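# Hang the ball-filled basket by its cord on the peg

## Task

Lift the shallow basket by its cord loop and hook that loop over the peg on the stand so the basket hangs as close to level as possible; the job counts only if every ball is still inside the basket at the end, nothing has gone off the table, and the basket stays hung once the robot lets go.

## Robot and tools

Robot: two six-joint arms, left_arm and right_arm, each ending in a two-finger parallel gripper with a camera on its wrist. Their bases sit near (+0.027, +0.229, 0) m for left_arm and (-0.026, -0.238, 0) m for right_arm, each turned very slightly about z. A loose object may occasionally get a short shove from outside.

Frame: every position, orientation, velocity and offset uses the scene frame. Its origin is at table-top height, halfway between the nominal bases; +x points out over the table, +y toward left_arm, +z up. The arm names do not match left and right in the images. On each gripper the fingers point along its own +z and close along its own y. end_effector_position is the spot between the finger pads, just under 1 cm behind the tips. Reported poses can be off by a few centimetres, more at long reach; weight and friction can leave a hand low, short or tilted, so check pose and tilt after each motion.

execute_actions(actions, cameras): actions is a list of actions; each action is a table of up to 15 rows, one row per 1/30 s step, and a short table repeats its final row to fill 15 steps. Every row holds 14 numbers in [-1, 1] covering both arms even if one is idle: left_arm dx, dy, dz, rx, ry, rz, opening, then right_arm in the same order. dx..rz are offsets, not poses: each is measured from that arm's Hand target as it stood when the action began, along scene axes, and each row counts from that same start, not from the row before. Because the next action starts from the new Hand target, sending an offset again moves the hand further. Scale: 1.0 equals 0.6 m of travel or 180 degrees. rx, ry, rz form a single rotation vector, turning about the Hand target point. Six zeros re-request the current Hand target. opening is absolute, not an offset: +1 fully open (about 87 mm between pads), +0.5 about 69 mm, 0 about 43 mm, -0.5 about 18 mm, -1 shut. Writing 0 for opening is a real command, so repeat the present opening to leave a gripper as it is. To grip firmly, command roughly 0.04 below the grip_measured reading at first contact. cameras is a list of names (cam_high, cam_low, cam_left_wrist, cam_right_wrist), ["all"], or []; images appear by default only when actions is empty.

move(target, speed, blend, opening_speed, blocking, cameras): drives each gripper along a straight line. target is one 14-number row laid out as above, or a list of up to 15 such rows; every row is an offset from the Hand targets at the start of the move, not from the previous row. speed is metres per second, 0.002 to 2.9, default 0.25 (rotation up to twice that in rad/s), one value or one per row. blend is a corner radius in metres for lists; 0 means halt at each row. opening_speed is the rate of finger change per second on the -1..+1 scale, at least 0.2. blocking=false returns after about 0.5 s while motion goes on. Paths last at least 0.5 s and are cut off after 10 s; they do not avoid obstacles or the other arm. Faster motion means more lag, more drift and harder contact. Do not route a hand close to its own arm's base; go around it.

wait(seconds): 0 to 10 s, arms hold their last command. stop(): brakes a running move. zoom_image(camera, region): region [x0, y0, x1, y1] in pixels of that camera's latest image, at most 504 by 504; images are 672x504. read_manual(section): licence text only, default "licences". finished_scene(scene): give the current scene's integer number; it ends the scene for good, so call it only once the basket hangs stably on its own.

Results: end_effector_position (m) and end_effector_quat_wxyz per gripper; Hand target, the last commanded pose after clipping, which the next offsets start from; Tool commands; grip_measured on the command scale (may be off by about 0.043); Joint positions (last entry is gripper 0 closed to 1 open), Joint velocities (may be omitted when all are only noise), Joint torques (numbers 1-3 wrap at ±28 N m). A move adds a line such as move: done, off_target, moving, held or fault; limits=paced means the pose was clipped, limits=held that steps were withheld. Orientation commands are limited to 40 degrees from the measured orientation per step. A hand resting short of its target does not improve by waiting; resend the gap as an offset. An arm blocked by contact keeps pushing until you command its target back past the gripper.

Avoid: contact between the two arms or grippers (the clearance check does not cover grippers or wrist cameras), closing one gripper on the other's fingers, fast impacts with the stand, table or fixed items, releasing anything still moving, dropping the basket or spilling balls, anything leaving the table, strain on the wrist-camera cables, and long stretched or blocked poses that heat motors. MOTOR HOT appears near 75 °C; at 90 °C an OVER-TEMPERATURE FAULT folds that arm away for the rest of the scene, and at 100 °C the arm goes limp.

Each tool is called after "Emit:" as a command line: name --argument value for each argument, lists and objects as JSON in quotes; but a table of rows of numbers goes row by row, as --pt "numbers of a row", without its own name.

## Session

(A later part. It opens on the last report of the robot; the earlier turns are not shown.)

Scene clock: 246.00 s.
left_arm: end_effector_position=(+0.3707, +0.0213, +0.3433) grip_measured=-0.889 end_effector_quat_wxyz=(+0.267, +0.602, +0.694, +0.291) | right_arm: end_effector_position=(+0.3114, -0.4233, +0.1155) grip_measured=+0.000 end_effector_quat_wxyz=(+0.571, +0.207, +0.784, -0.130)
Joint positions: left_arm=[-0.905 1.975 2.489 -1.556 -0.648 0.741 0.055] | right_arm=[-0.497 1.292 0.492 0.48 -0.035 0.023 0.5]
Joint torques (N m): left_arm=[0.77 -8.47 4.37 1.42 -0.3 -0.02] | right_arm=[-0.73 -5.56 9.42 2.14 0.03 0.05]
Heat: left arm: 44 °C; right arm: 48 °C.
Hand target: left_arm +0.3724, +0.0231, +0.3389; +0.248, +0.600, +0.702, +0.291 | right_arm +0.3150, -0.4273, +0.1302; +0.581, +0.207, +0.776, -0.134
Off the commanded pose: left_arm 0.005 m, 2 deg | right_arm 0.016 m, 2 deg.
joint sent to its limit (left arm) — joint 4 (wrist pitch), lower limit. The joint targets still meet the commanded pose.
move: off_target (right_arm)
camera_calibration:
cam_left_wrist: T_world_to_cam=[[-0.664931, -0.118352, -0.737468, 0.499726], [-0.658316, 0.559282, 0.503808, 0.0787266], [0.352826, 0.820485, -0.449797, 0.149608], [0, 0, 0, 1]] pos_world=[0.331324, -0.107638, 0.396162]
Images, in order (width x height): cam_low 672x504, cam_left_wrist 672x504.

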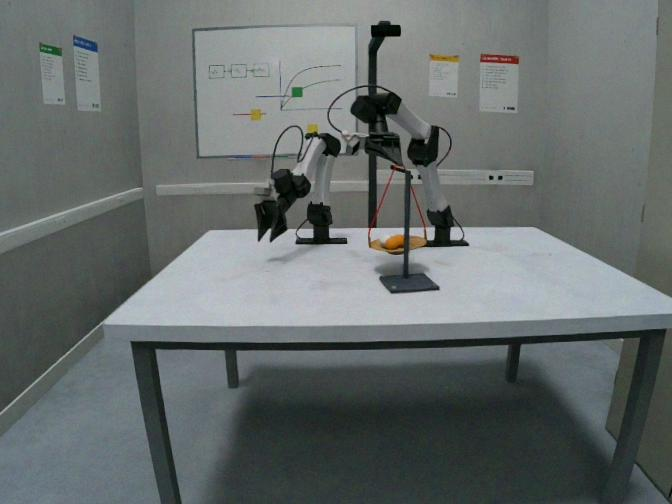

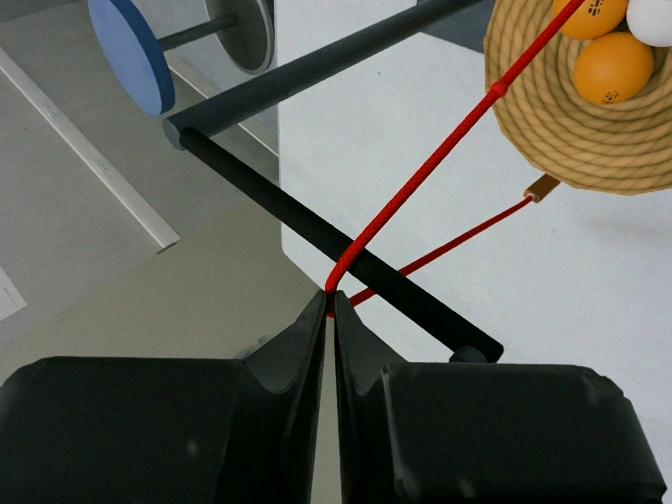

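Emit:
move --pt "-0.0033 0.017 0.01 0 0 0 -1 0 0 0 0 0 0 0" --pt "-0.0033 0.017 -0.013 0 0 0 -1 0 0 0 0 0 0 0" --speed 0.05 --cameras '["cam_low","cam_left_wrist","cam_high"]'

Emit:
zoom_image --camera "cam_low" --region '[375, 145, 425, 185]'

Emit:
zoom_image --camera "cam_left_wrist" --region '[260, 160, 460, 320]'

Emit:
zoom_image --camera "cam_high" --region '[370, 140, 470, 220]'

Scene clock: 257.93 s.
left_arm: end_effector_position=(+0.3733, +0.0284, +0.3297) grip_measured=-0.889 end_effector_quat_wxyz=(+0.245, +0.604, +0.698, +0.296) | right_arm: end_effector_position=(+0.3114, -0.4233, +0.1155) grip_measured=+0.000 end_effector_quat_wxyz=(+0.571, +0.207, +0.784, -0.130)
Joint positions: left_arm=[-0.888 1.955 2.4 -1.53 -0.65 0.74 0.055] | right_arm=[-0.497 1.292 0.492 0.48 -0.035 0.023 0.5]
Joint torques (N m): left_arm=[0.77 -11.06 3.6 1.41 -0.17 -0.04] | right_arm=[-0.8 -5.31 9.66 2.18 0.13 -0.05]
Heat: left arm: 43 °C; right arm: 48 °C.
Hand target: left_arm +0.3704, +0.0332, +0.3310; +0.248, +0.600, +0.702, +0.291 | right_arm +0.3150, -0.4273, +0.1302; +0.581, +0.207, +0.776, -0.134
Off the commanded pose: left_arm 0.006 m, 1 deg | right_arm 0.016 m, 2 deg.
move: off_target (right_arm)
camera_calibration:
cam_left_wrist: T_world_to_cam=[[-0.682067, -0.10642, -0.723505, 0.49356], [-0.654438, 0.530324, 0.53895, 0.0710724], [0.326337, 0.84109, -0.431361, 0.139955], [0, 0, 0, 1]] pos_world=[0.337481, -0.102882, 0.37916]
Images, in order (width x height): cam_high 672x504, cam_low 672x504, cam_left_wrist 672x504.

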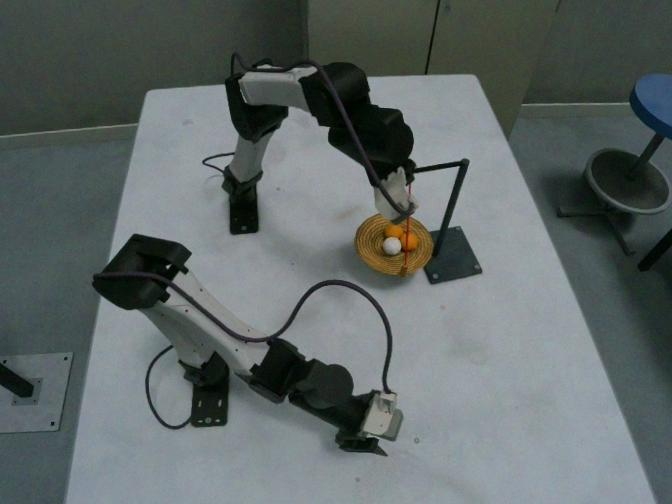

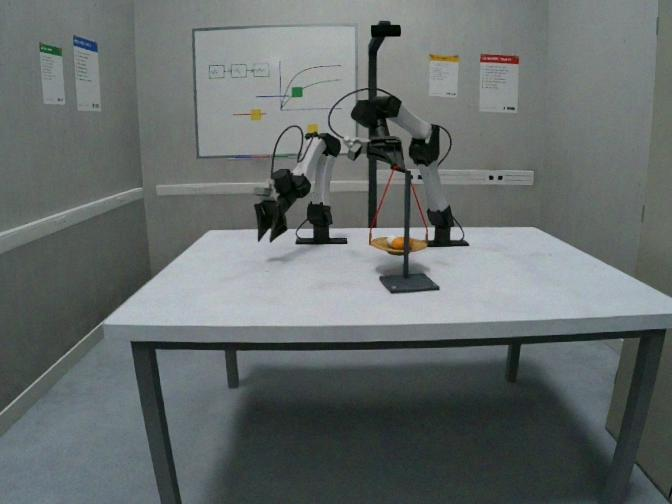

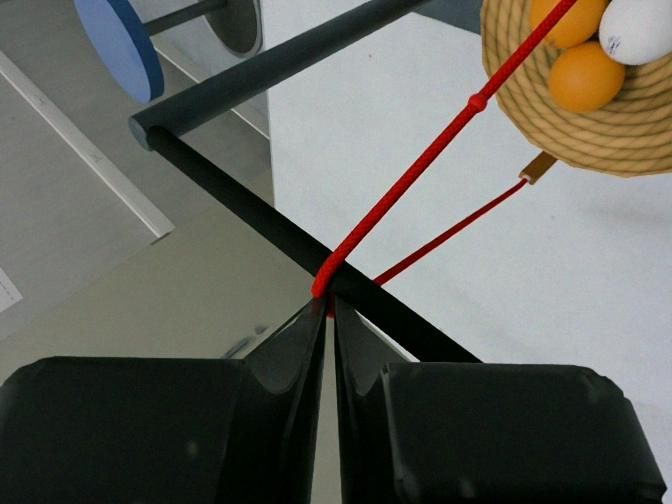

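Scaled by 10.080 from the camera's 672x504 image, which has a finer 960x720 frame.

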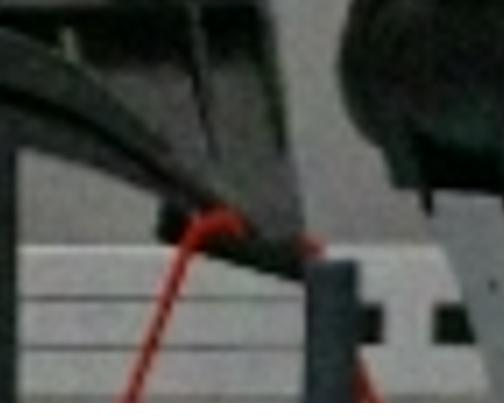

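Scaled by 2.520 from the camera's 672x504 image, which has a finer 960x720 frame.

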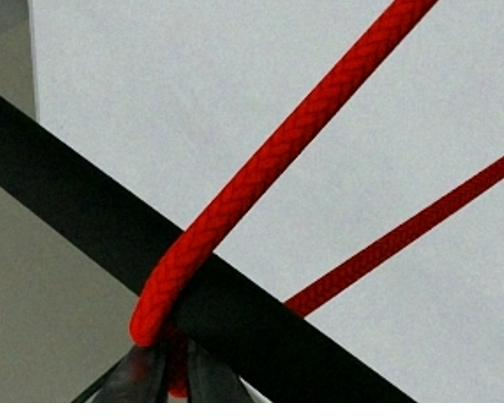

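Scaled by 5.040 from the camera's 672x504 image, which has a finer 960x720 frame.

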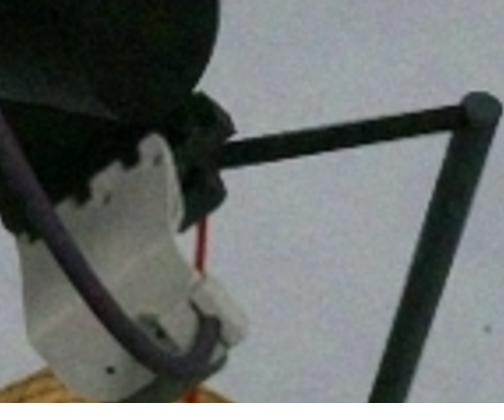

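Emit:
move --target '[0,0,0.006,0,0,0,-0.75,0,0,0,0,0,0,0]' --opening_speed 0.3 --cameras '["cam_low","cam_left_wrist"]'

Emit:
zoom_image --camera "cam_low" --region '[330, 150, 450, 270]'

Emit:
zoom_image --camera "cam_left_wrist" --region '[260, 160, 460, 320]'

Scene clock: 273.40 s.
left_arm: end_effector_position=(+0.3736, +0.0286, +0.3309) grip_measured=-0.751 end_effector_quat_wxyz=(+0.247, +0.603, +0.698, +0.297) | right_arm: end_effector_position=(+0.3114, -0.4233, +0.1155) grip_measured=+0.000 end_effector_quat_wxyz=(+0.571, +0.207, +0.784, -0.130)
Joint positions: left_arm=[-0.888 1.955 2.403 -1.529 -0.652 0.74 0.125] | right_arm=[-0.497 1.292 0.492 0.48 -0.035 0.023 0.5]
Joint torques (N m): left_arm=[0.76 -9.89 6.32 1.19 -0.14 -0.02] | right_arm=[-0.7 -5.38 9.46 2.18 0.07 -0.05]
Heat: left arm: 44 °C; right arm: 48 °C.
Hand target: left_arm +0.3704, +0.0332, +0.3346; +0.248, +0.600, +0.702, +0.291 | right_arm +0.3150, -0.4273, +0.1302; +0.581, +0.207, +0.776, -0.134
Off the commanded pose: left_arm 0.007 m, 1 deg | right_arm 0.016 m, 2 deg.
move: off_target (right_arm)
camera_calibration:
cam_left_wrist: T_world_to_cam=[[-0.678653, -0.108412, -0.726414, 0.494412], [-0.657533, 0.530344, 0.535151, 0.0728923], [0.327232, 0.840823, -0.431204, 0.139893], [0, 0, 0, 1]] pos_world=[0.337686, -0.102683, 0.380462]
Images, in order (width x height): cam_low 672x504, cam_left_wrist 672x504.

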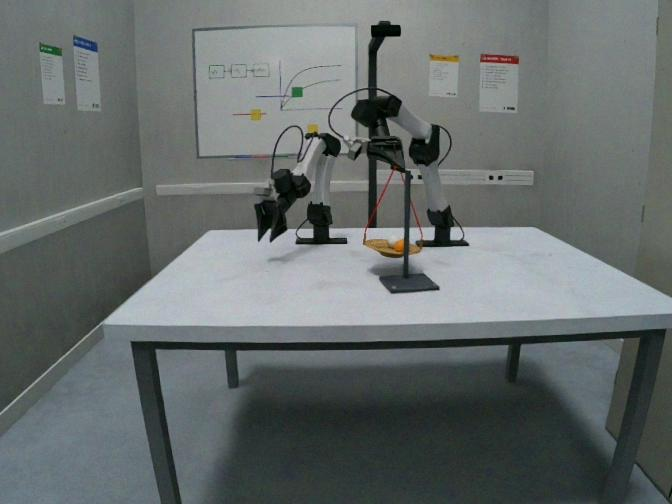

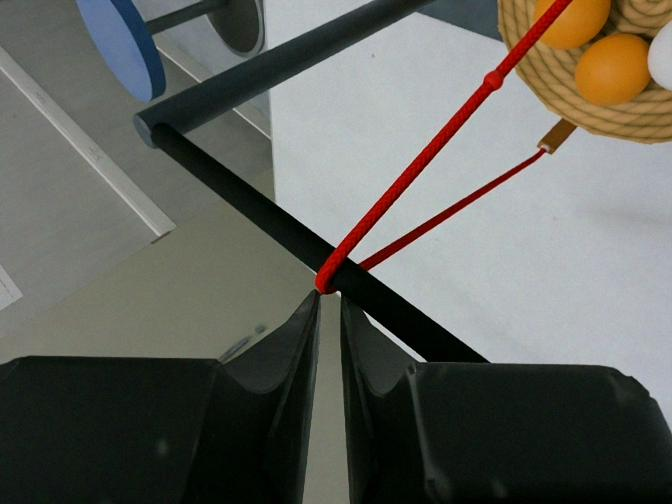

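Scaled by 4.200 from the camera's 672x504 image, which has a finer 960x720 frame.

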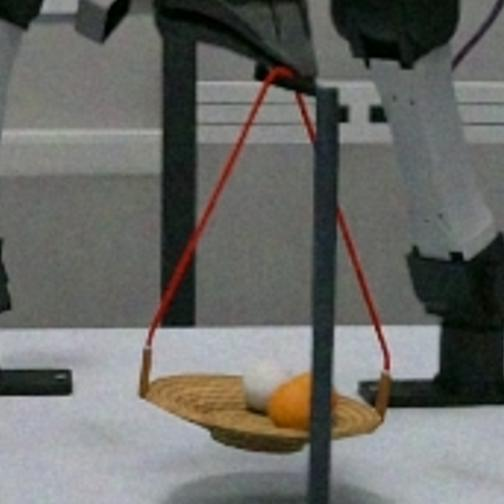

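Scaled by 2.520 from the camera's 672x504 image, which has a finer 960x720 frame.

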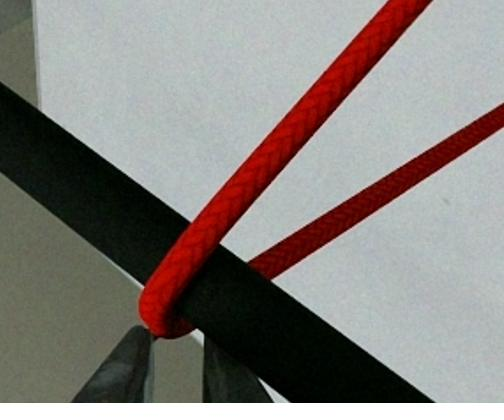

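Emit:
move --pt "-0.117 -0.013 0.1 0 0 0 -0.75 0 0 0 0 0 0 -0.2" --pt "-0.2 0.278 0.05 0 0 0 -0.75 -0.025 0.178 0.25 0 0 0.35 -0.2" --pt "-0.2 0.278 0.05 0 0 0 -0.75 0.115 0.557 0.267 0 0 0.627 -0.2" --speed '[0.07,0.2,0.2]' --blend '[0.02,0.03,0]' --cameras '["cam_high","cam_low","cam_right_wrist"]'

Emit:
zoom_image --camera "cam_low" --region '[330, 150, 450, 270]'

Scene clock: 313.20 s.
left_arm: end_effector_position=(+0.2550, +0.1970, +0.3673) grip_measured=-0.750 end_effector_quat_wxyz=(+0.265, +0.594, +0.699, +0.297) | right_arm: end_effector_position=(+0.3840, -0.0944, +0.2933) grip_measured=-0.200 end_effector_quat_wxyz=(+0.441, -0.536, +0.602, +0.395)
Joint positions: left_arm=[-0.739 1.217 1.812 -1.547 -0.575 0.894 0.125] | right_arm=[-0.003 2.072 2.292 -1.518 -1.255 -1.281 0.4]
Joint torques (N m): left_arm=[0.73 -2.76 3.88 1.48 -0.1 0.15] | right_arm=[-0.35 -7.73 8.01 0.31 -0.67 -0.15]
Heat: left arm: 45 °C; right arm: 50 °C.
Hand target: left_arm +0.2504, +0.2000, +0.3646; +0.248, +0.600, +0.702, +0.291 | right_arm +0.3840, -0.0930, +0.2902; +0.433, -0.532, +0.601, +0.410
Off the commanded pose: left_arm 0.006 m, 2 deg | right_arm 0.003 m, 2 deg.
joint sent to its limit (left arm) — joint 4 (wrist pitch), lower limit. The joint targets still meet the commanded pose.
joint sent to its limit (right arm) — joint 4 (wrist pitch), lower limit. The joint targets still meet the commanded pose.
move: done; blend cut to 0 m at target 1
camera_calibration:
cam_right_wrist: T_world_to_cam=[[0.993262, -0.115704, -0.00649709, -0.391798], [-0.109774, -0.92143, -0.372714, 0.0852597], [0.0371379, 0.370916, -0.927924, 0.436229], [0, 0, 0, 1]] pos_world=[0.382317, -0.128576, 0.434019]
Images, in order (width x height): cam_high 672x504, cam_low 672x504, cam_right_wrist 672x504.

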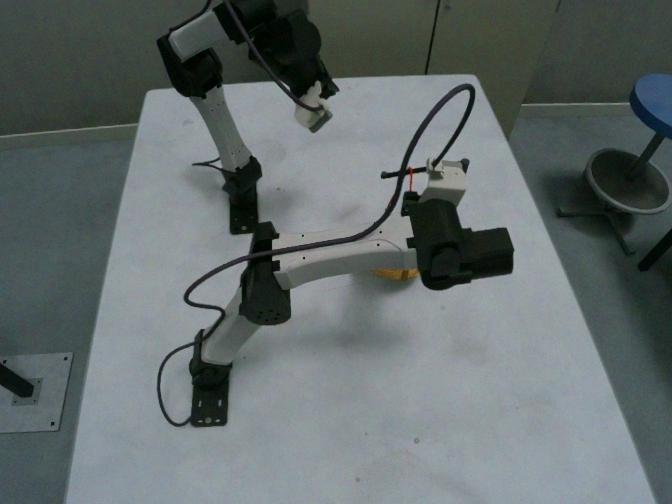

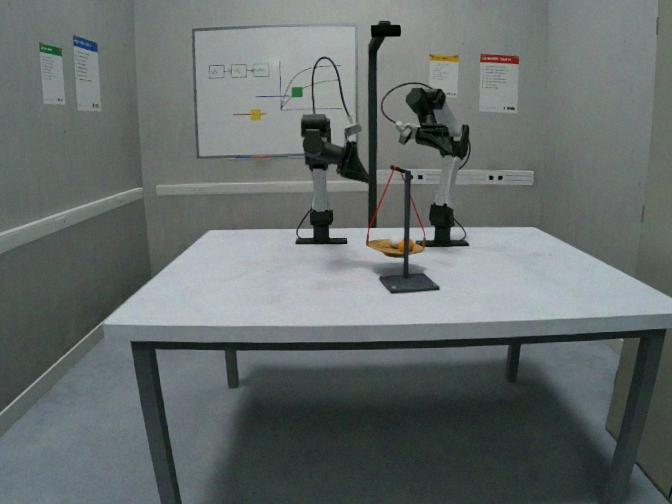

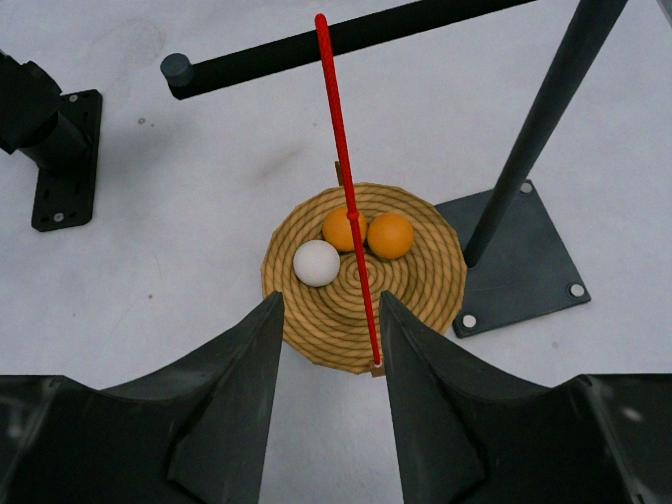

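Scaled by 4.200 from the camera's 672x504 image, which has a finer 960x720 frame.

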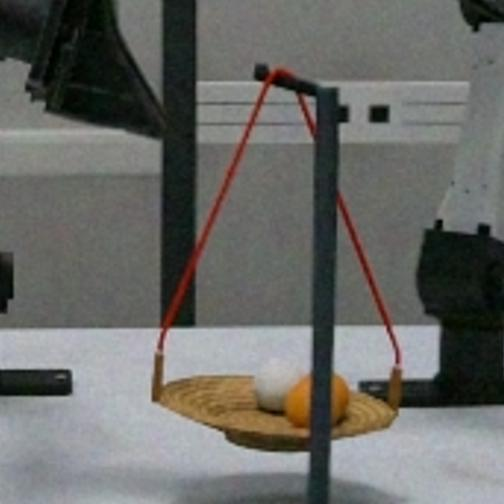

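Emit:
move --target '[0,0,0,0,0,0,-0.75,0.02,0.11,-0.02,0,0,0,-0.2]' --speed 0.06 --cameras '["cam_right_wrist","cam_low"]'

Emit:
zoom_image --camera "cam_low" --region '[330, 150, 450, 270]'

Scene clock: 324.97 s.
left_arm: end_effector_position=(+0.2550, +0.1970, +0.3673) grip_measured=-0.750 end_effector_quat_wxyz=(+0.265, +0.594, +0.699, +0.297) | right_arm: end_effector_position=(+0.4018, -0.0268, +0.2659) grip_measured=-0.200 end_effector_quat_wxyz=(+0.421, -0.527, +0.607, +0.419)
Joint positions: left_arm=[-0.739 1.217 1.812 -1.547 -0.575 0.894 0.125] | right_arm=[0.156 2.041 2.081 -1.022 -1.21 -0.883 0.4]
Joint torques (N m): left_arm=[0.75 -2.74 3.88 1.49 -0.09 0.15] | right_arm=[-0.25 -13.71 4.96 1.35 -0.32 0.09]
Heat: left arm: 42 °C; right arm: 50 °C.
Hand target: left_arm +0.2504, +0.2000, +0.3646; +0.248, +0.600, +0.702, +0.291 | right_arm +0.3960, -0.0271, +0.2784; +0.433, -0.532, +0.601, +0.410
Off the commanded pose: left_arm 0.006 m, 2 deg | right_arm 0.014 m, 2 deg.
joint sent to its limit (left arm) — joint 4 (wrist pitch), lower limit. The joint targets still meet the commanded pose.
move: off_target (right_arm)
camera_calibration:
cam_right_wrist: T_world_to_cam=[[0.993234, -0.0947391, -0.0671566, -0.385176], [-0.113168, -0.919379, -0.376742, 0.141664], [-0.0260502, 0.381793, -0.923881, 0.409667], [0, 0, 0, 1]] pos_world=[0.409274, -0.0626566, 0.405987]
Images, in order (width x height): cam_low 672x504, cam_right_wrist 672x504.

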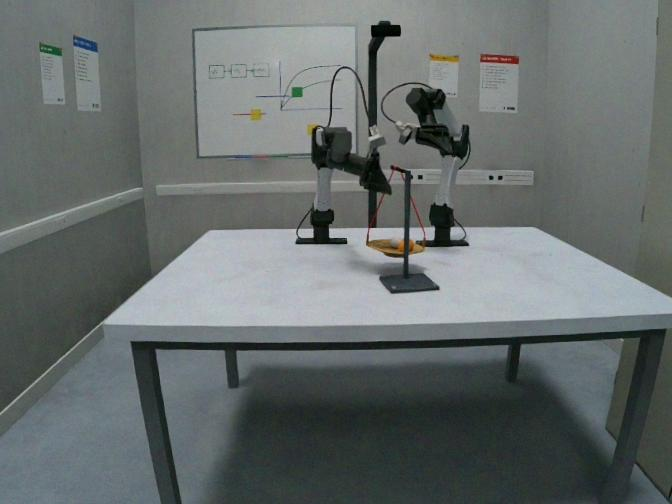

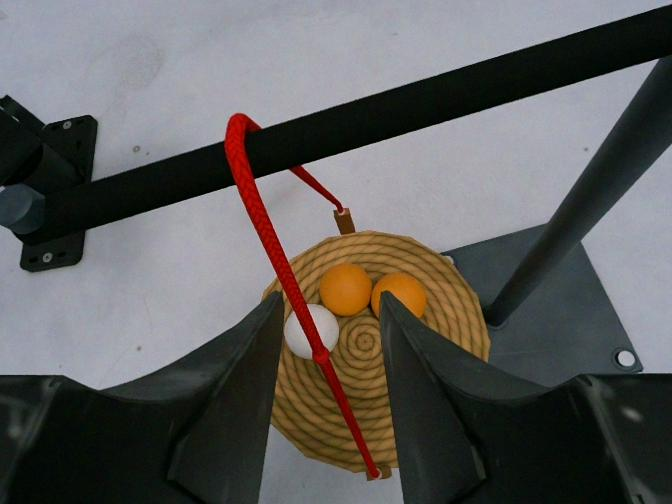

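Scaled by 4.200 from the camera's 672x504 image, which has a finer 960x720 frame.

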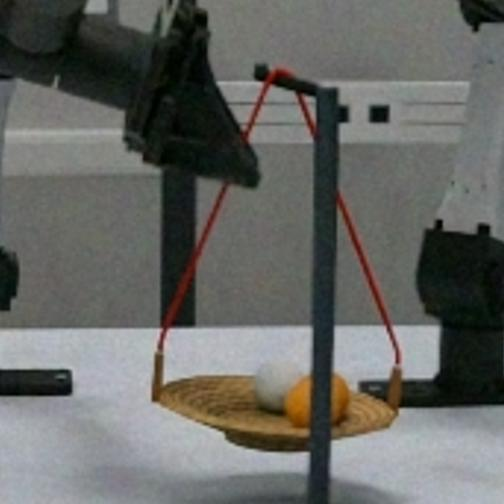

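Emit:
move --target '[0,0,0,0,0,0,-0.75,-0.02,0,0.0,0,0,0,-0.2]' --speed 0.06 --cameras '["cam_right_wrist"]'

Scene clock: 334.23 s.
left_arm: end_effector_position=(+0.2550, +0.1970, +0.3673) grip_measured=-0.750 end_effector_quat_wxyz=(+0.265, +0.594, +0.699, +0.297) | right_arm: end_effector_position=(+0.3904, -0.0285, +0.2675) grip_measured=-0.200 end_effector_quat_wxyz=(+0.423, -0.526, +0.608, +0.418)
Joint positions: left_arm=[-0.739 1.217 1.812 -1.547 -0.575 0.894 0.125] | right_arm=[0.156 1.979 1.995 -0.987 -1.207 -0.873 0.4]
Joint torques (N m): left_arm=[0.75 -2.74 3.88 1.49 -0.09 0.15] | right_arm=[0.03 -12.94 5.15 1.43 -0.31 0.03]
Heat: left arm: 41 °C; right arm: 49 °C.
Hand target: left_arm +0.2504, +0.2000, +0.3646; +0.248, +0.600, +0.702, +0.291 | right_arm +0.3839, -0.0271, +0.2784; +0.433, -0.532, +0.601, +0.410
Off the commanded pose: left_arm 0.006 m, 2 deg | right_arm 0.013 m, 2 deg.
joint sent to its limit (left arm) — joint 4 (wrist pitch), lower limit. The joint targets still meet the commanded pose.
move: off_target (right_arm)
camera_calibration:
cam_right_wrist: T_world_to_cam=[[0.992987, -0.0987162, -0.0650492, -0.37443], [-0.116054, -0.918836, -0.377189, 0.14072], [-0.0225348, 0.382093, -0.923849, 0.410096], [0, 0, 0, 1]] pos_world=[0.397377, -0.0643587, 0.407588]
Images, in order (width x height): cam_right_wrist 672x504.

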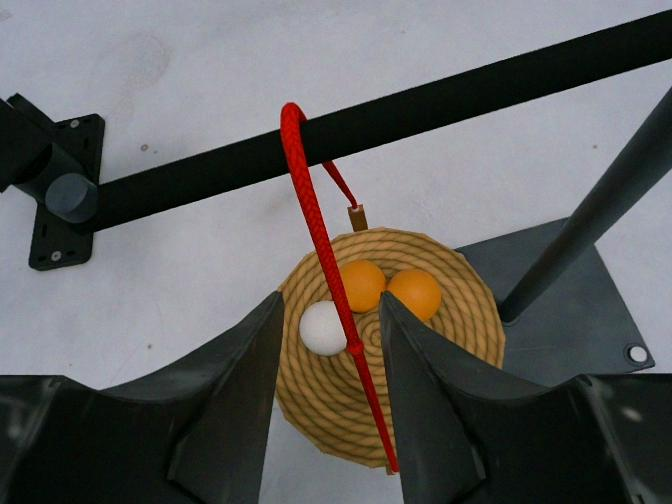

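Emit:
move --target '[0,0,0,0,0,0,-0.75,0,0,0.0,0,0,0,-0.98]' --opening_speed 0.6 --cameras '["cam_right_wrist","cam_low"]'

Emit:
zoom_image --camera "cam_low" --region '[330, 150, 450, 270]'

Scene clock: 338.80 s.
left_arm: end_effector_position=(+0.2550, +0.1970, +0.3673) grip_measured=-0.750 end_effector_quat_wxyz=(+0.265, +0.594, +0.699, +0.297) | right_arm: end_effector_position=(+0.3908, -0.0285, +0.2676) grip_measured=-0.883 end_effector_quat_wxyz=(+0.424, -0.527, +0.608, +0.417)
Joint positions: left_arm=[-0.739 1.217 1.812 -1.547 -0.575 0.894 0.125] | right_arm=[0.156 1.979 1.995 -0.984 -1.206 -0.873 0.059]
Joint torques (N m): left_arm=[0.73 -2.74 3.86 1.49 -0.1 0.15] | right_arm=[0.24 -12.93 4.93 1.45 -0.29 0.06]
Heat: left arm: 41 °C; right arm: 48 °C.
Hand target: left_arm +0.2504, +0.2000, +0.3646; +0.248, +0.600, +0.702, +0.291 | right_arm +0.3840, -0.0271, +0.2784; +0.433, -0.532, +0.601, +0.410
Off the commanded pose: left_arm 0.006 m, 2 deg | right_arm 0.013 m, 2 deg.
joint sent to its limit (left arm) — joint 4 (wrist pitch), lower limit. The joint targets still meet the commanded pose.
move: off_target (right_arm)
camera_calibration:
cam_right_wrist: T_world_to_cam=[[0.993045, -0.0994223, -0.0630575, -0.375405], [-0.115946, -0.918839, -0.377216, 0.140737], [-0.0204359, 0.381904, -0.923976, 0.409397], [0, 0, 0, 1]] pos_world=[0.397478, -0.0643593, 0.407689]
Images, in order (width x height): cam_low 672x504, cam_right_wrist 672x504.

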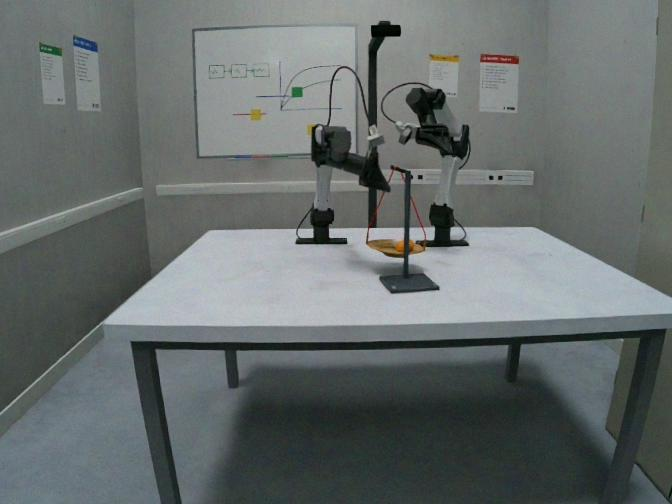

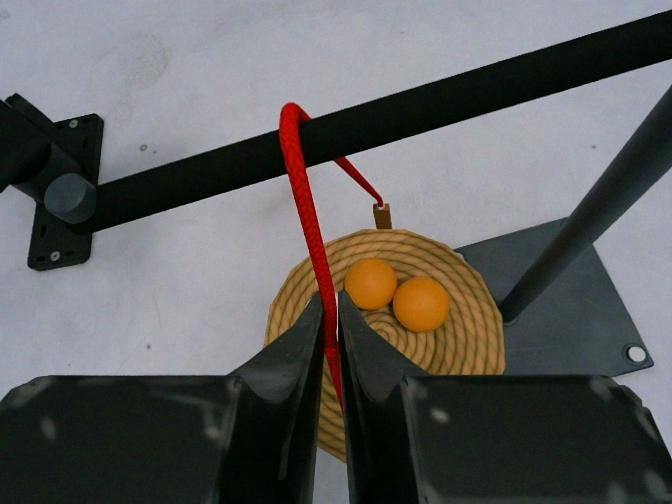

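Scaled by 4.200 from the camera's 672x504 image, which has a finer 960x720 frame.

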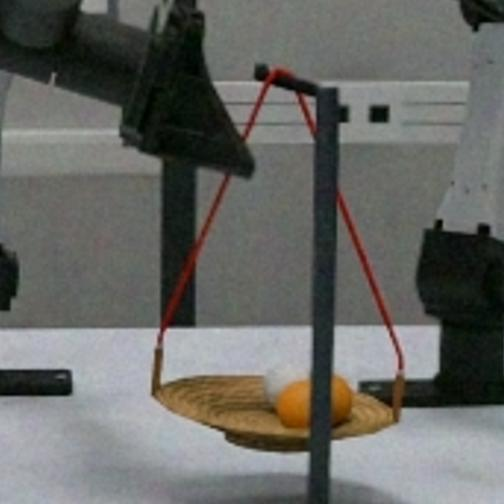

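Emit:
move --target '[0,0,0,0,0,0,-0.75,0.004,-0.004,-0.024,0,0,0,-0.98]' --speed 0.03 --cameras '["cam_low"]'

Emit:
zoom_image --camera "cam_low" --region '[330, 150, 450, 270]'

Scene clock: 344.77 s.
left_arm: end_effector_position=(+0.2550, +0.1970, +0.3673) grip_measured=-0.750 end_effector_quat_wxyz=(+0.265, +0.594, +0.699, +0.297) | right_arm: end_effector_position=(+0.3914, -0.0284, +0.2532) grip_measured=-0.883 end_effector_quat_wxyz=(+0.419, -0.524, +0.611, +0.420)
Joint positions: left_arm=[-0.739 1.217 1.812 -1.547 -0.575 0.894 0.125] | right_arm=[0.156 1.977 1.937 -0.941 -1.206 -0.873 0.059]
Joint torques (N m): left_arm=[0.73 -2.74 3.86 1.48 -0.1 0.16] | right_arm=[-0.1 -12.85 5 1.38 -0.35 -0.1]
Heat: left arm: 41 °C; right arm: 48 °C.
Hand target: left_arm +0.2504, +0.2000, +0.3646; +0.248, +0.600, +0.702, +0.291 | right_arm +0.3864, -0.0295, +0.2640; +0.433, -0.532, +0.601, +0.410
Off the commanded pose: left_arm 0.006 m, 2 deg | right_arm 0.012 m, 2 deg.
joint sent to its limit (left arm) — joint 4 (wrist pitch), lower limit. The joint targets still meet the commanded pose.
move: off_target (right_arm)
Images, in order (width x height): cam_low 672x504.

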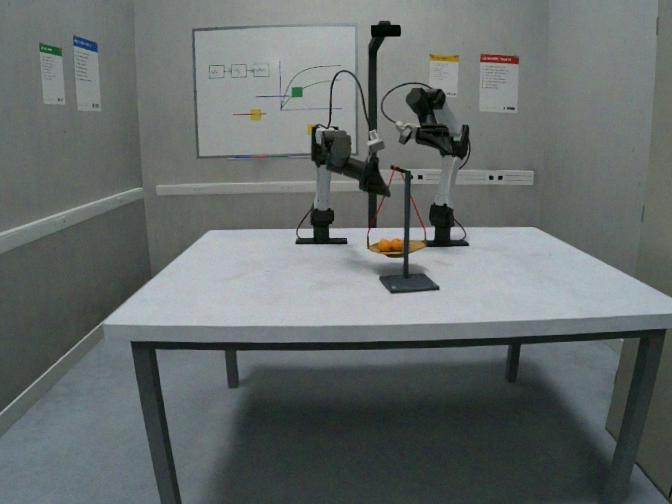

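Scaled by 4.200 from the camera's 672x504 image, which has a finer 960x720 frame.

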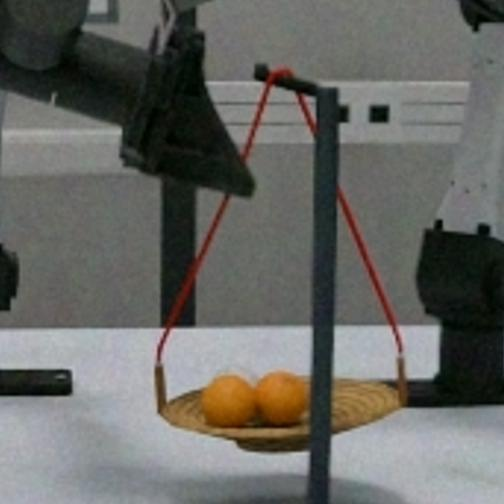

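Emit:
move --target '[0,0,0,0,0,0,-0.75,0,0,0.01,0,0,0,-0.98]' --speed 0.03

Emit:
move --target '[0,0,0,0,0,0,-0.75,0,0,0.007,0,0,0,-0.98]' --speed 0.03 --cameras '["cam_low","cam_right_wrist"]'

Emit:
zoom_image --camera "cam_low" --region '[330, 150, 450, 270]'

Scene clock: 354.33 s.
left_arm: end_effector_position=(+0.2550, +0.1970, +0.3673) grip_measured=-0.750 end_effector_quat_wxyz=(+0.265, +0.594, +0.699, +0.297) | right_arm: end_effector_position=(+0.3914, -0.0284, +0.2532) grip_measured=-0.883 end_effector_quat_wxyz=(+0.419, -0.524, +0.611, +0.420)
Joint positions: left_arm=[-0.739 1.217 1.812 -1.547 -0.575 0.894 0.125] | right_arm=[0.156 1.977 1.937 -0.941 -1.206 -0.873 0.059]
Joint torques (N m): left_arm=[0.73 -2.76 3.88 1.49 -0.09 0.15] | right_arm=[-0.46 -12.81 7.1 1.24 -0.35 -0.08]
Heat: left arm: 40 °C; right arm: 48 °C.
Hand target: left_arm +0.2504, +0.2000, +0.3646; +0.248, +0.600, +0.702, +0.291 | right_arm +0.3864, -0.0295, +0.2700; +0.433, -0.532, +0.601, +0.410
Off the commanded pose: left_arm 0.006 m, 2 deg | right_arm 0.018 m, 2 deg.
joint sent to its limit (left arm) — joint 4 (wrist pitch), lower limit. The joint targets still meet the commanded pose.
move: off_target (right_arm)

Scene clock: 355.03 s.
left_arm: end_effector_position=(+0.2550, +0.1970, +0.3673) grip_measured=-0.750 end_effector_quat_wxyz=(+0.265, +0.594, +0.699, +0.297) | right_arm: end_effector_position=(+0.3914, -0.0284, +0.2532) grip_measured=-0.883 end_effector_quat_wxyz=(+0.419, -0.524, +0.611, +0.420)
Joint positions: left_arm=[-0.739 1.217 1.812 -1.547 -0.575 0.894 0.125] | right_arm=[0.156 1.977 1.937 -0.941 -1.206 -0.873 0.059]
Joint torques (N m): left_arm=[0.75 -2.76 3.86 1.48 -0.09 0.15] | right_arm=[-0.43 -12.62 9.14 1.11 -0.35 -0.01]
Heat: left arm: 40 °C; right arm: 48 °C.
Hand target: left_arm +0.2504, +0.2000, +0.3646; +0.248, +0.600, +0.702, +0.291 | right_arm +0.3864, -0.0295, +0.2742; +0.433, -0.532, +0.601, +0.410
Off the commanded pose: left_arm 0.006 m, 2 deg | right_arm 0.022 m, 2 deg.
joint sent to its limit (left arm) — joint 4 (wrist pitch), lower limit. The joint targets still meet the commanded pose.
move: off_target (right_arm)
camera_calibration:
cam_right_wrist: T_world_to_cam=[[0.992151, -0.099563, -0.0756524, -0.373357], [-0.120798, -0.919476, -0.374128, 0.136539], [-0.0323112, 0.38033, -0.924286, 0.400789], [0, 0, 0, 1]] pos_world=[0.39987, -0.0640603, 0.393281]
Images, in order (width x height): cam_low 672x504, cam_right_wrist 672x504.

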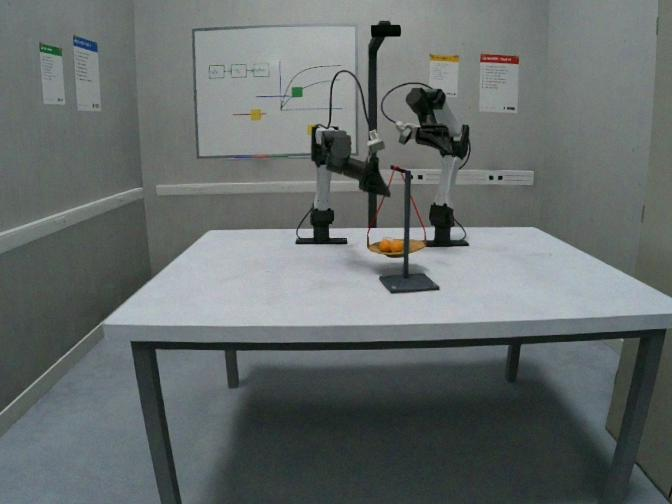

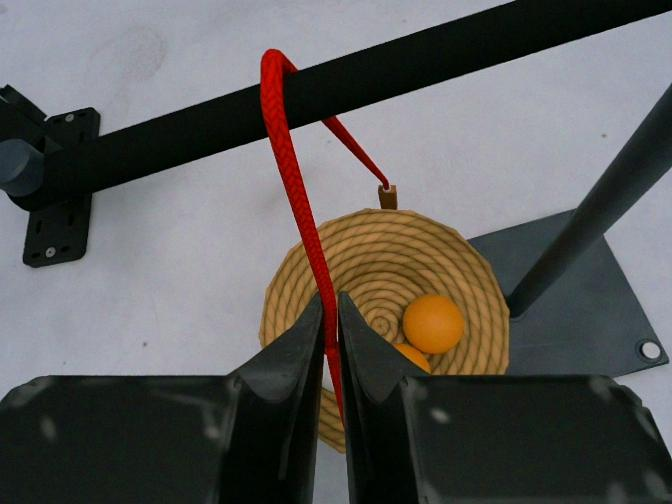

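Scaled by 4.200 from the camera's 672x504 image, which has a finer 960x720 frame.

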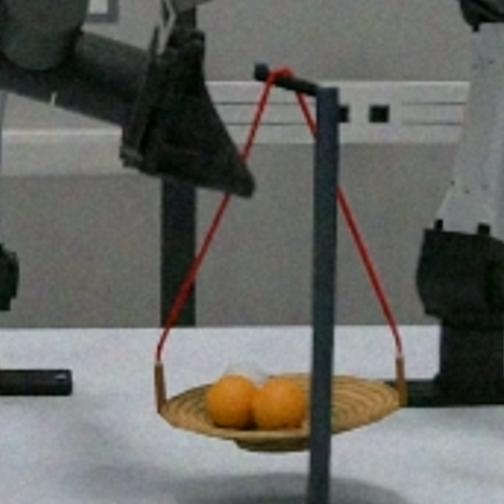

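Emit:
move --target '[0,0,0,0,0,0,-0.75,0,0,0.005,0,0,0,-0.98]' --speed 0.03

Emit:
move --target '[0,0,0,0,0,0,-0.75,0,0,0.005,0,0,0,-0.98]' --speed 0.03 --cameras '["cam_low"]'

Emit:
zoom_image --camera "cam_low" --region '[330, 150, 450, 270]'

Scene clock: 361.53 s.
left_arm: end_effector_position=(+0.2550, +0.1970, +0.3673) grip_measured=-0.750 end_effector_quat_wxyz=(+0.265, +0.594, +0.699, +0.297) | right_arm: end_effector_position=(+0.3917, -0.0284, +0.2562) grip_measured=-0.883 end_effector_quat_wxyz=(+0.421, -0.525, +0.610, +0.418)
Joint positions: left_arm=[-0.739 1.217 1.812 -1.547 -0.575 0.894 0.125] | right_arm=[0.156 1.977 1.948 -0.947 -1.206 -0.873 0.059]
Joint torques (N m): left_arm=[0.75 -2.74 3.88 1.49 -0.09 0.15] | right_arm=[-0.27 -12.41 9.52 1.06 -0.38 0.03]
Heat: left arm: 40 °C; right arm: 49 °C.
Hand target: left_arm +0.2504, +0.2000, +0.3646; +0.248, +0.600, +0.702, +0.291 | right_arm +0.3864, -0.0295, +0.2771; +0.433, -0.532, +0.601, +0.410
Off the commanded pose: left_arm 0.006 m, 2 deg | right_arm 0.022 m, 2 deg.
joint sent to its limit (left arm) — joint 4 (wrist pitch), lower limit. The joint targets still meet the commanded pose.
move: off_target (right_arm)

Scene clock: 362.43 s.
left_arm: end_effector_position=(+0.2550, +0.1970, +0.3673) grip_measured=-0.750 end_effector_quat_wxyz=(+0.265, +0.594, +0.699, +0.297) | right_arm: end_effector_position=(+0.3914, -0.0286, +0.2608) grip_measured=-0.883 end_effector_quat_wxyz=(+0.422, -0.526, +0.609, +0.417)
Joint positions: left_arm=[-0.739 1.217 1.812 -1.547 -0.575 0.894 0.125] | right_arm=[0.156 1.977 1.966 -0.961 -1.205 -0.873 0.059]
Joint torques (N m): left_arm=[0.73 -2.76 3.89 1.48 -0.09 0.16] | right_arm=[-0.57 -11.89 9.57 0.98 -0.36 0.04]
Heat: left arm: 40 °C; right arm: 49 °C.
Hand target: left_arm +0.2504, +0.2000, +0.3646; +0.248, +0.600, +0.702, +0.291 | right_arm +0.3864, -0.0295, +0.2801; +0.433, -0.532, +0.601, +0.410
Off the commanded pose: left_arm 0.006 m, 2 deg | right_arm 0.020 m, 2 deg.
joint sent to its limit (left arm) — joint 4 (wrist pitch), lower limit. The joint targets still meet the commanded pose.
move: off_target (right_arm)
Images, in order (width x height): cam_low 672x504.

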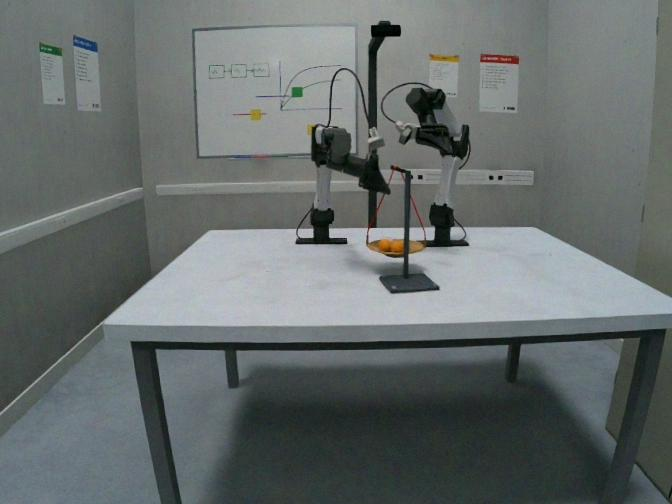

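Scaled by 4.200 from the camera's 672x504 image, which has a finer 960x720 frame.

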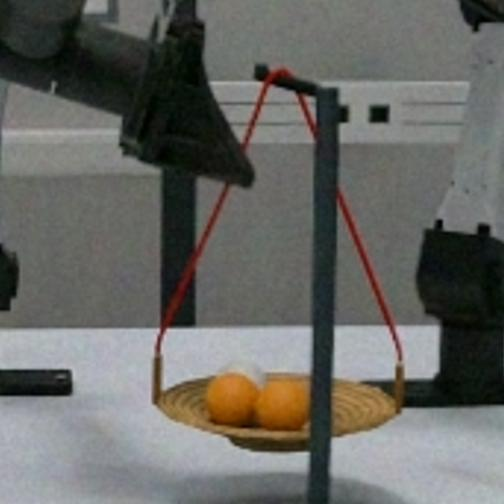

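Emit:
zoom_image --camera "cam_low" --region '[100, 220, 220, 340]'

Emit:
zoom_image --camera "cam_low" --region '[540, 220, 672, 340]'

Emit:
zoom_image --camera "cam_low" --region '[380, 150, 440, 300]'

Scaled by 4.200 from the camera's 672x504 image, which has a finer 960x720 frame.

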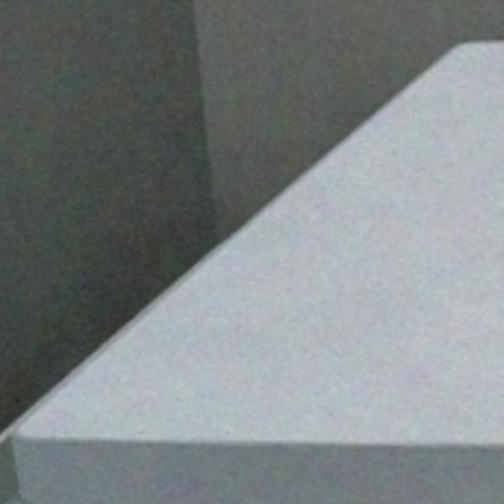

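Scaled by 3.818 from the camera's 672x504 image, which has a finer 960x720 frame.

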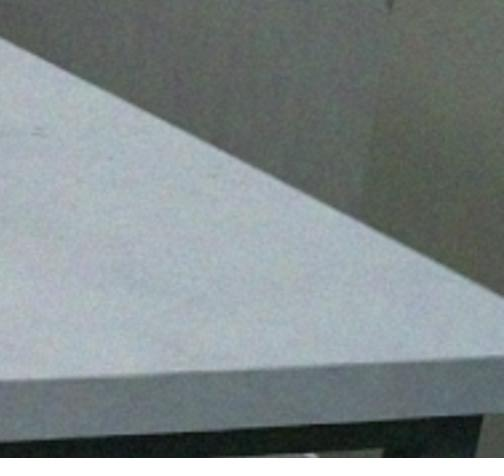

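Scaled by 3.360 from the camera's 672x504 image, which has a finer 960x720 frame.

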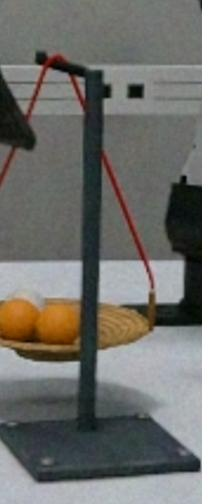

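Emit:
move --target '[0,0,0,0,0,0,-0.75,0,0,-0.0195,0,0,0,-0.98]' --speed 0.03 --cameras '["cam_low"]'

Emit:
zoom_image --camera "cam_low" --region '[330, 150, 450, 270]'

Scene clock: 415.30 s.
left_arm: end_effector_position=(+0.2550, +0.1970, +0.3673) grip_measured=-0.750 end_effector_quat_wxyz=(+0.265, +0.594, +0.699, +0.297) | right_arm: end_effector_position=(+0.3914, -0.0286, +0.2596) grip_measured=-0.883 end_effector_quat_wxyz=(+0.422, -0.526, +0.610, +0.417)
Joint positions: left_arm=[-0.739 1.217 1.812 -1.547 -0.575 0.894 0.125] | right_arm=[0.156 1.977 1.961 -0.958 -1.205 -0.873 0.059]
Joint torques (N m): left_arm=[0.75 -2.76 3.88 1.48 -0.09 0.15] | right_arm=[-0.32 -12.56 4.86 1.39 -0.42 -0.08]
Heat: left arm: 39 °C; right arm: 52 °C.
Hand target: left_arm +0.2504, +0.2000, +0.3646; +0.248, +0.600, +0.702, +0.291 | right_arm +0.3864, -0.0295, +0.2685; +0.433, -0.532, +0.601, +0.410
Off the commanded pose: left_arm 0.006 m, 2 deg | right_arm 0.010 m, 2 deg.
joint sent to its limit (left arm) — joint 4 (wrist pitch), lower limit. The joint targets still meet the commanded pose.
move: done
Images, in order (width x height): cam_low 672x504.

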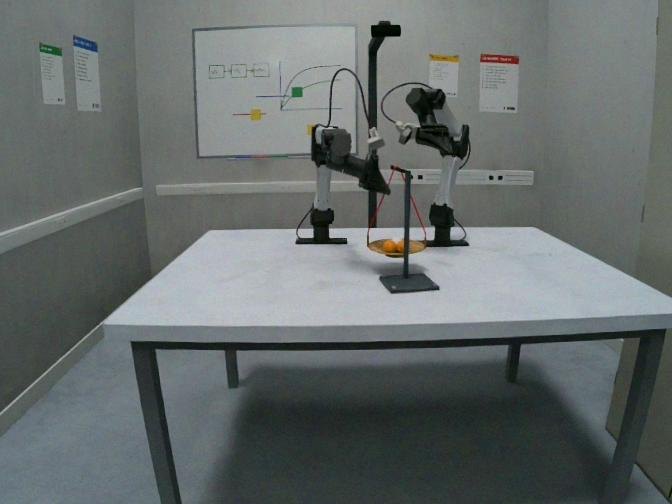

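Scaled by 4.200 from the camera's 672x504 image, which has a finer 960x720 frame.

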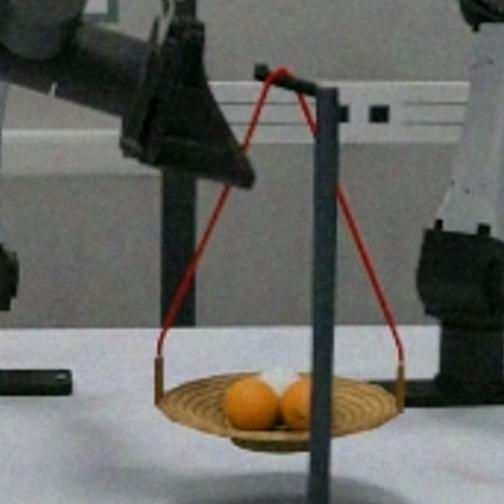

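Emit:
move --target '[0,0,0,0,0,0,-0.75,0,0,0,0,0,0,-0.35]' --opening_speed 0.4 --cameras '["cam_low","cam_right_wrist"]'

Emit:
zoom_image --camera "cam_low" --region '[330, 150, 450, 270]'

Scene clock: 423.57 s.
left_arm: end_effector_position=(+0.2550, +0.1970, +0.3673) grip_measured=-0.750 end_effector_quat_wxyz=(+0.265, +0.594, +0.699, +0.297) | right_arm: end_effector_position=(+0.3915, -0.0286, +0.2596) grip_measured=-0.350 end_effector_quat_wxyz=(+0.422, -0.526, +0.610, +0.417)
Joint positions: left_arm=[-0.739 1.217 1.812 -1.547 -0.575 0.894 0.125] | right_arm=[0.156 1.977 1.961 -0.958 -1.205 -0.873 0.325]
Joint torques (N m): left_arm=[0.76 -2.76 3.85 1.48 -0.09 0.16] | right_arm=[-0.46 -12.78 4.67 1.41 -0.39 -0.04]
Heat: left arm: 39 °C; right arm: 51 °C.
Hand target: left_arm +0.2504, +0.2000, +0.3646; +0.248, +0.600, +0.702, +0.291 | right_arm +0.3864, -0.0295, +0.2685; +0.433, -0.532, +0.601, +0.410
Off the commanded pose: left_arm 0.006 m, 2 deg | right_arm 0.010 m, 2 deg.
joint sent to its limit (left arm) — joint 4 (wrist pitch), lower limit. The joint targets still meet the commanded pose.
move: done
camera_calibration:
cam_right_wrist: T_world_to_cam=[[0.992635, -0.100574, -0.0675387, -0.37529], [-0.11866, -0.919534, -0.37467, 0.138108], [-0.0244222, 0.379924, -0.924695, 0.403795], [0, 0, 0, 1]] pos_world=[0.398776, -0.0641612, 0.399786]
Images, in order (width x height): cam_low 672x504, cam_right_wrist 672x504.

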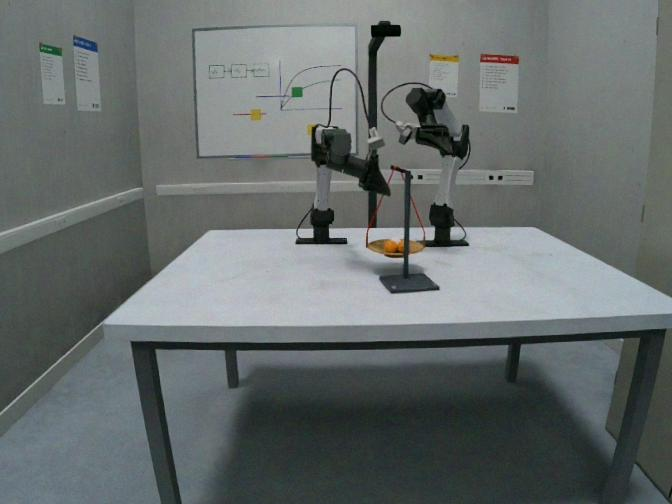

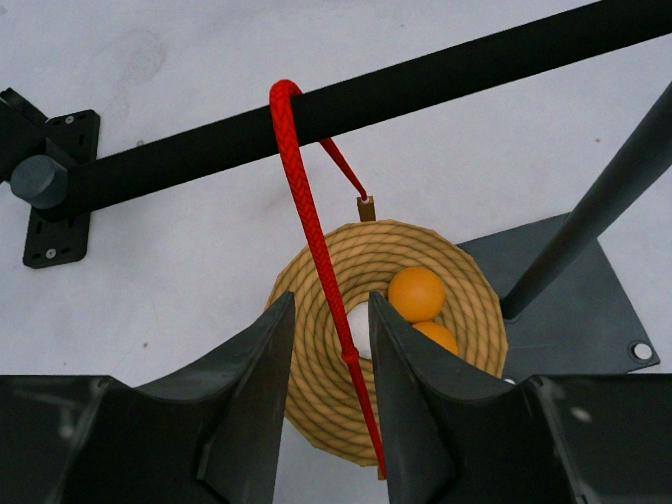

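Scaled by 4.200 from the camera's 672x504 image, which has a finer 960x720 frame.

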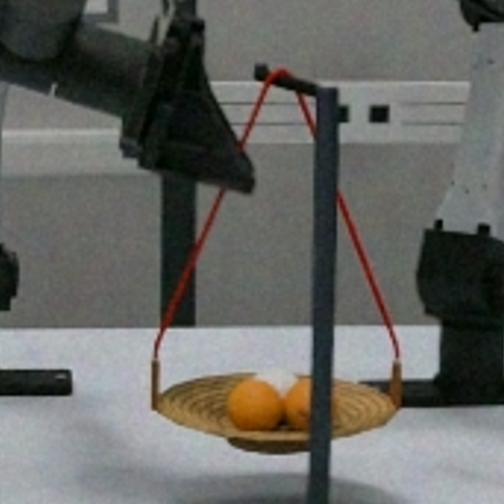

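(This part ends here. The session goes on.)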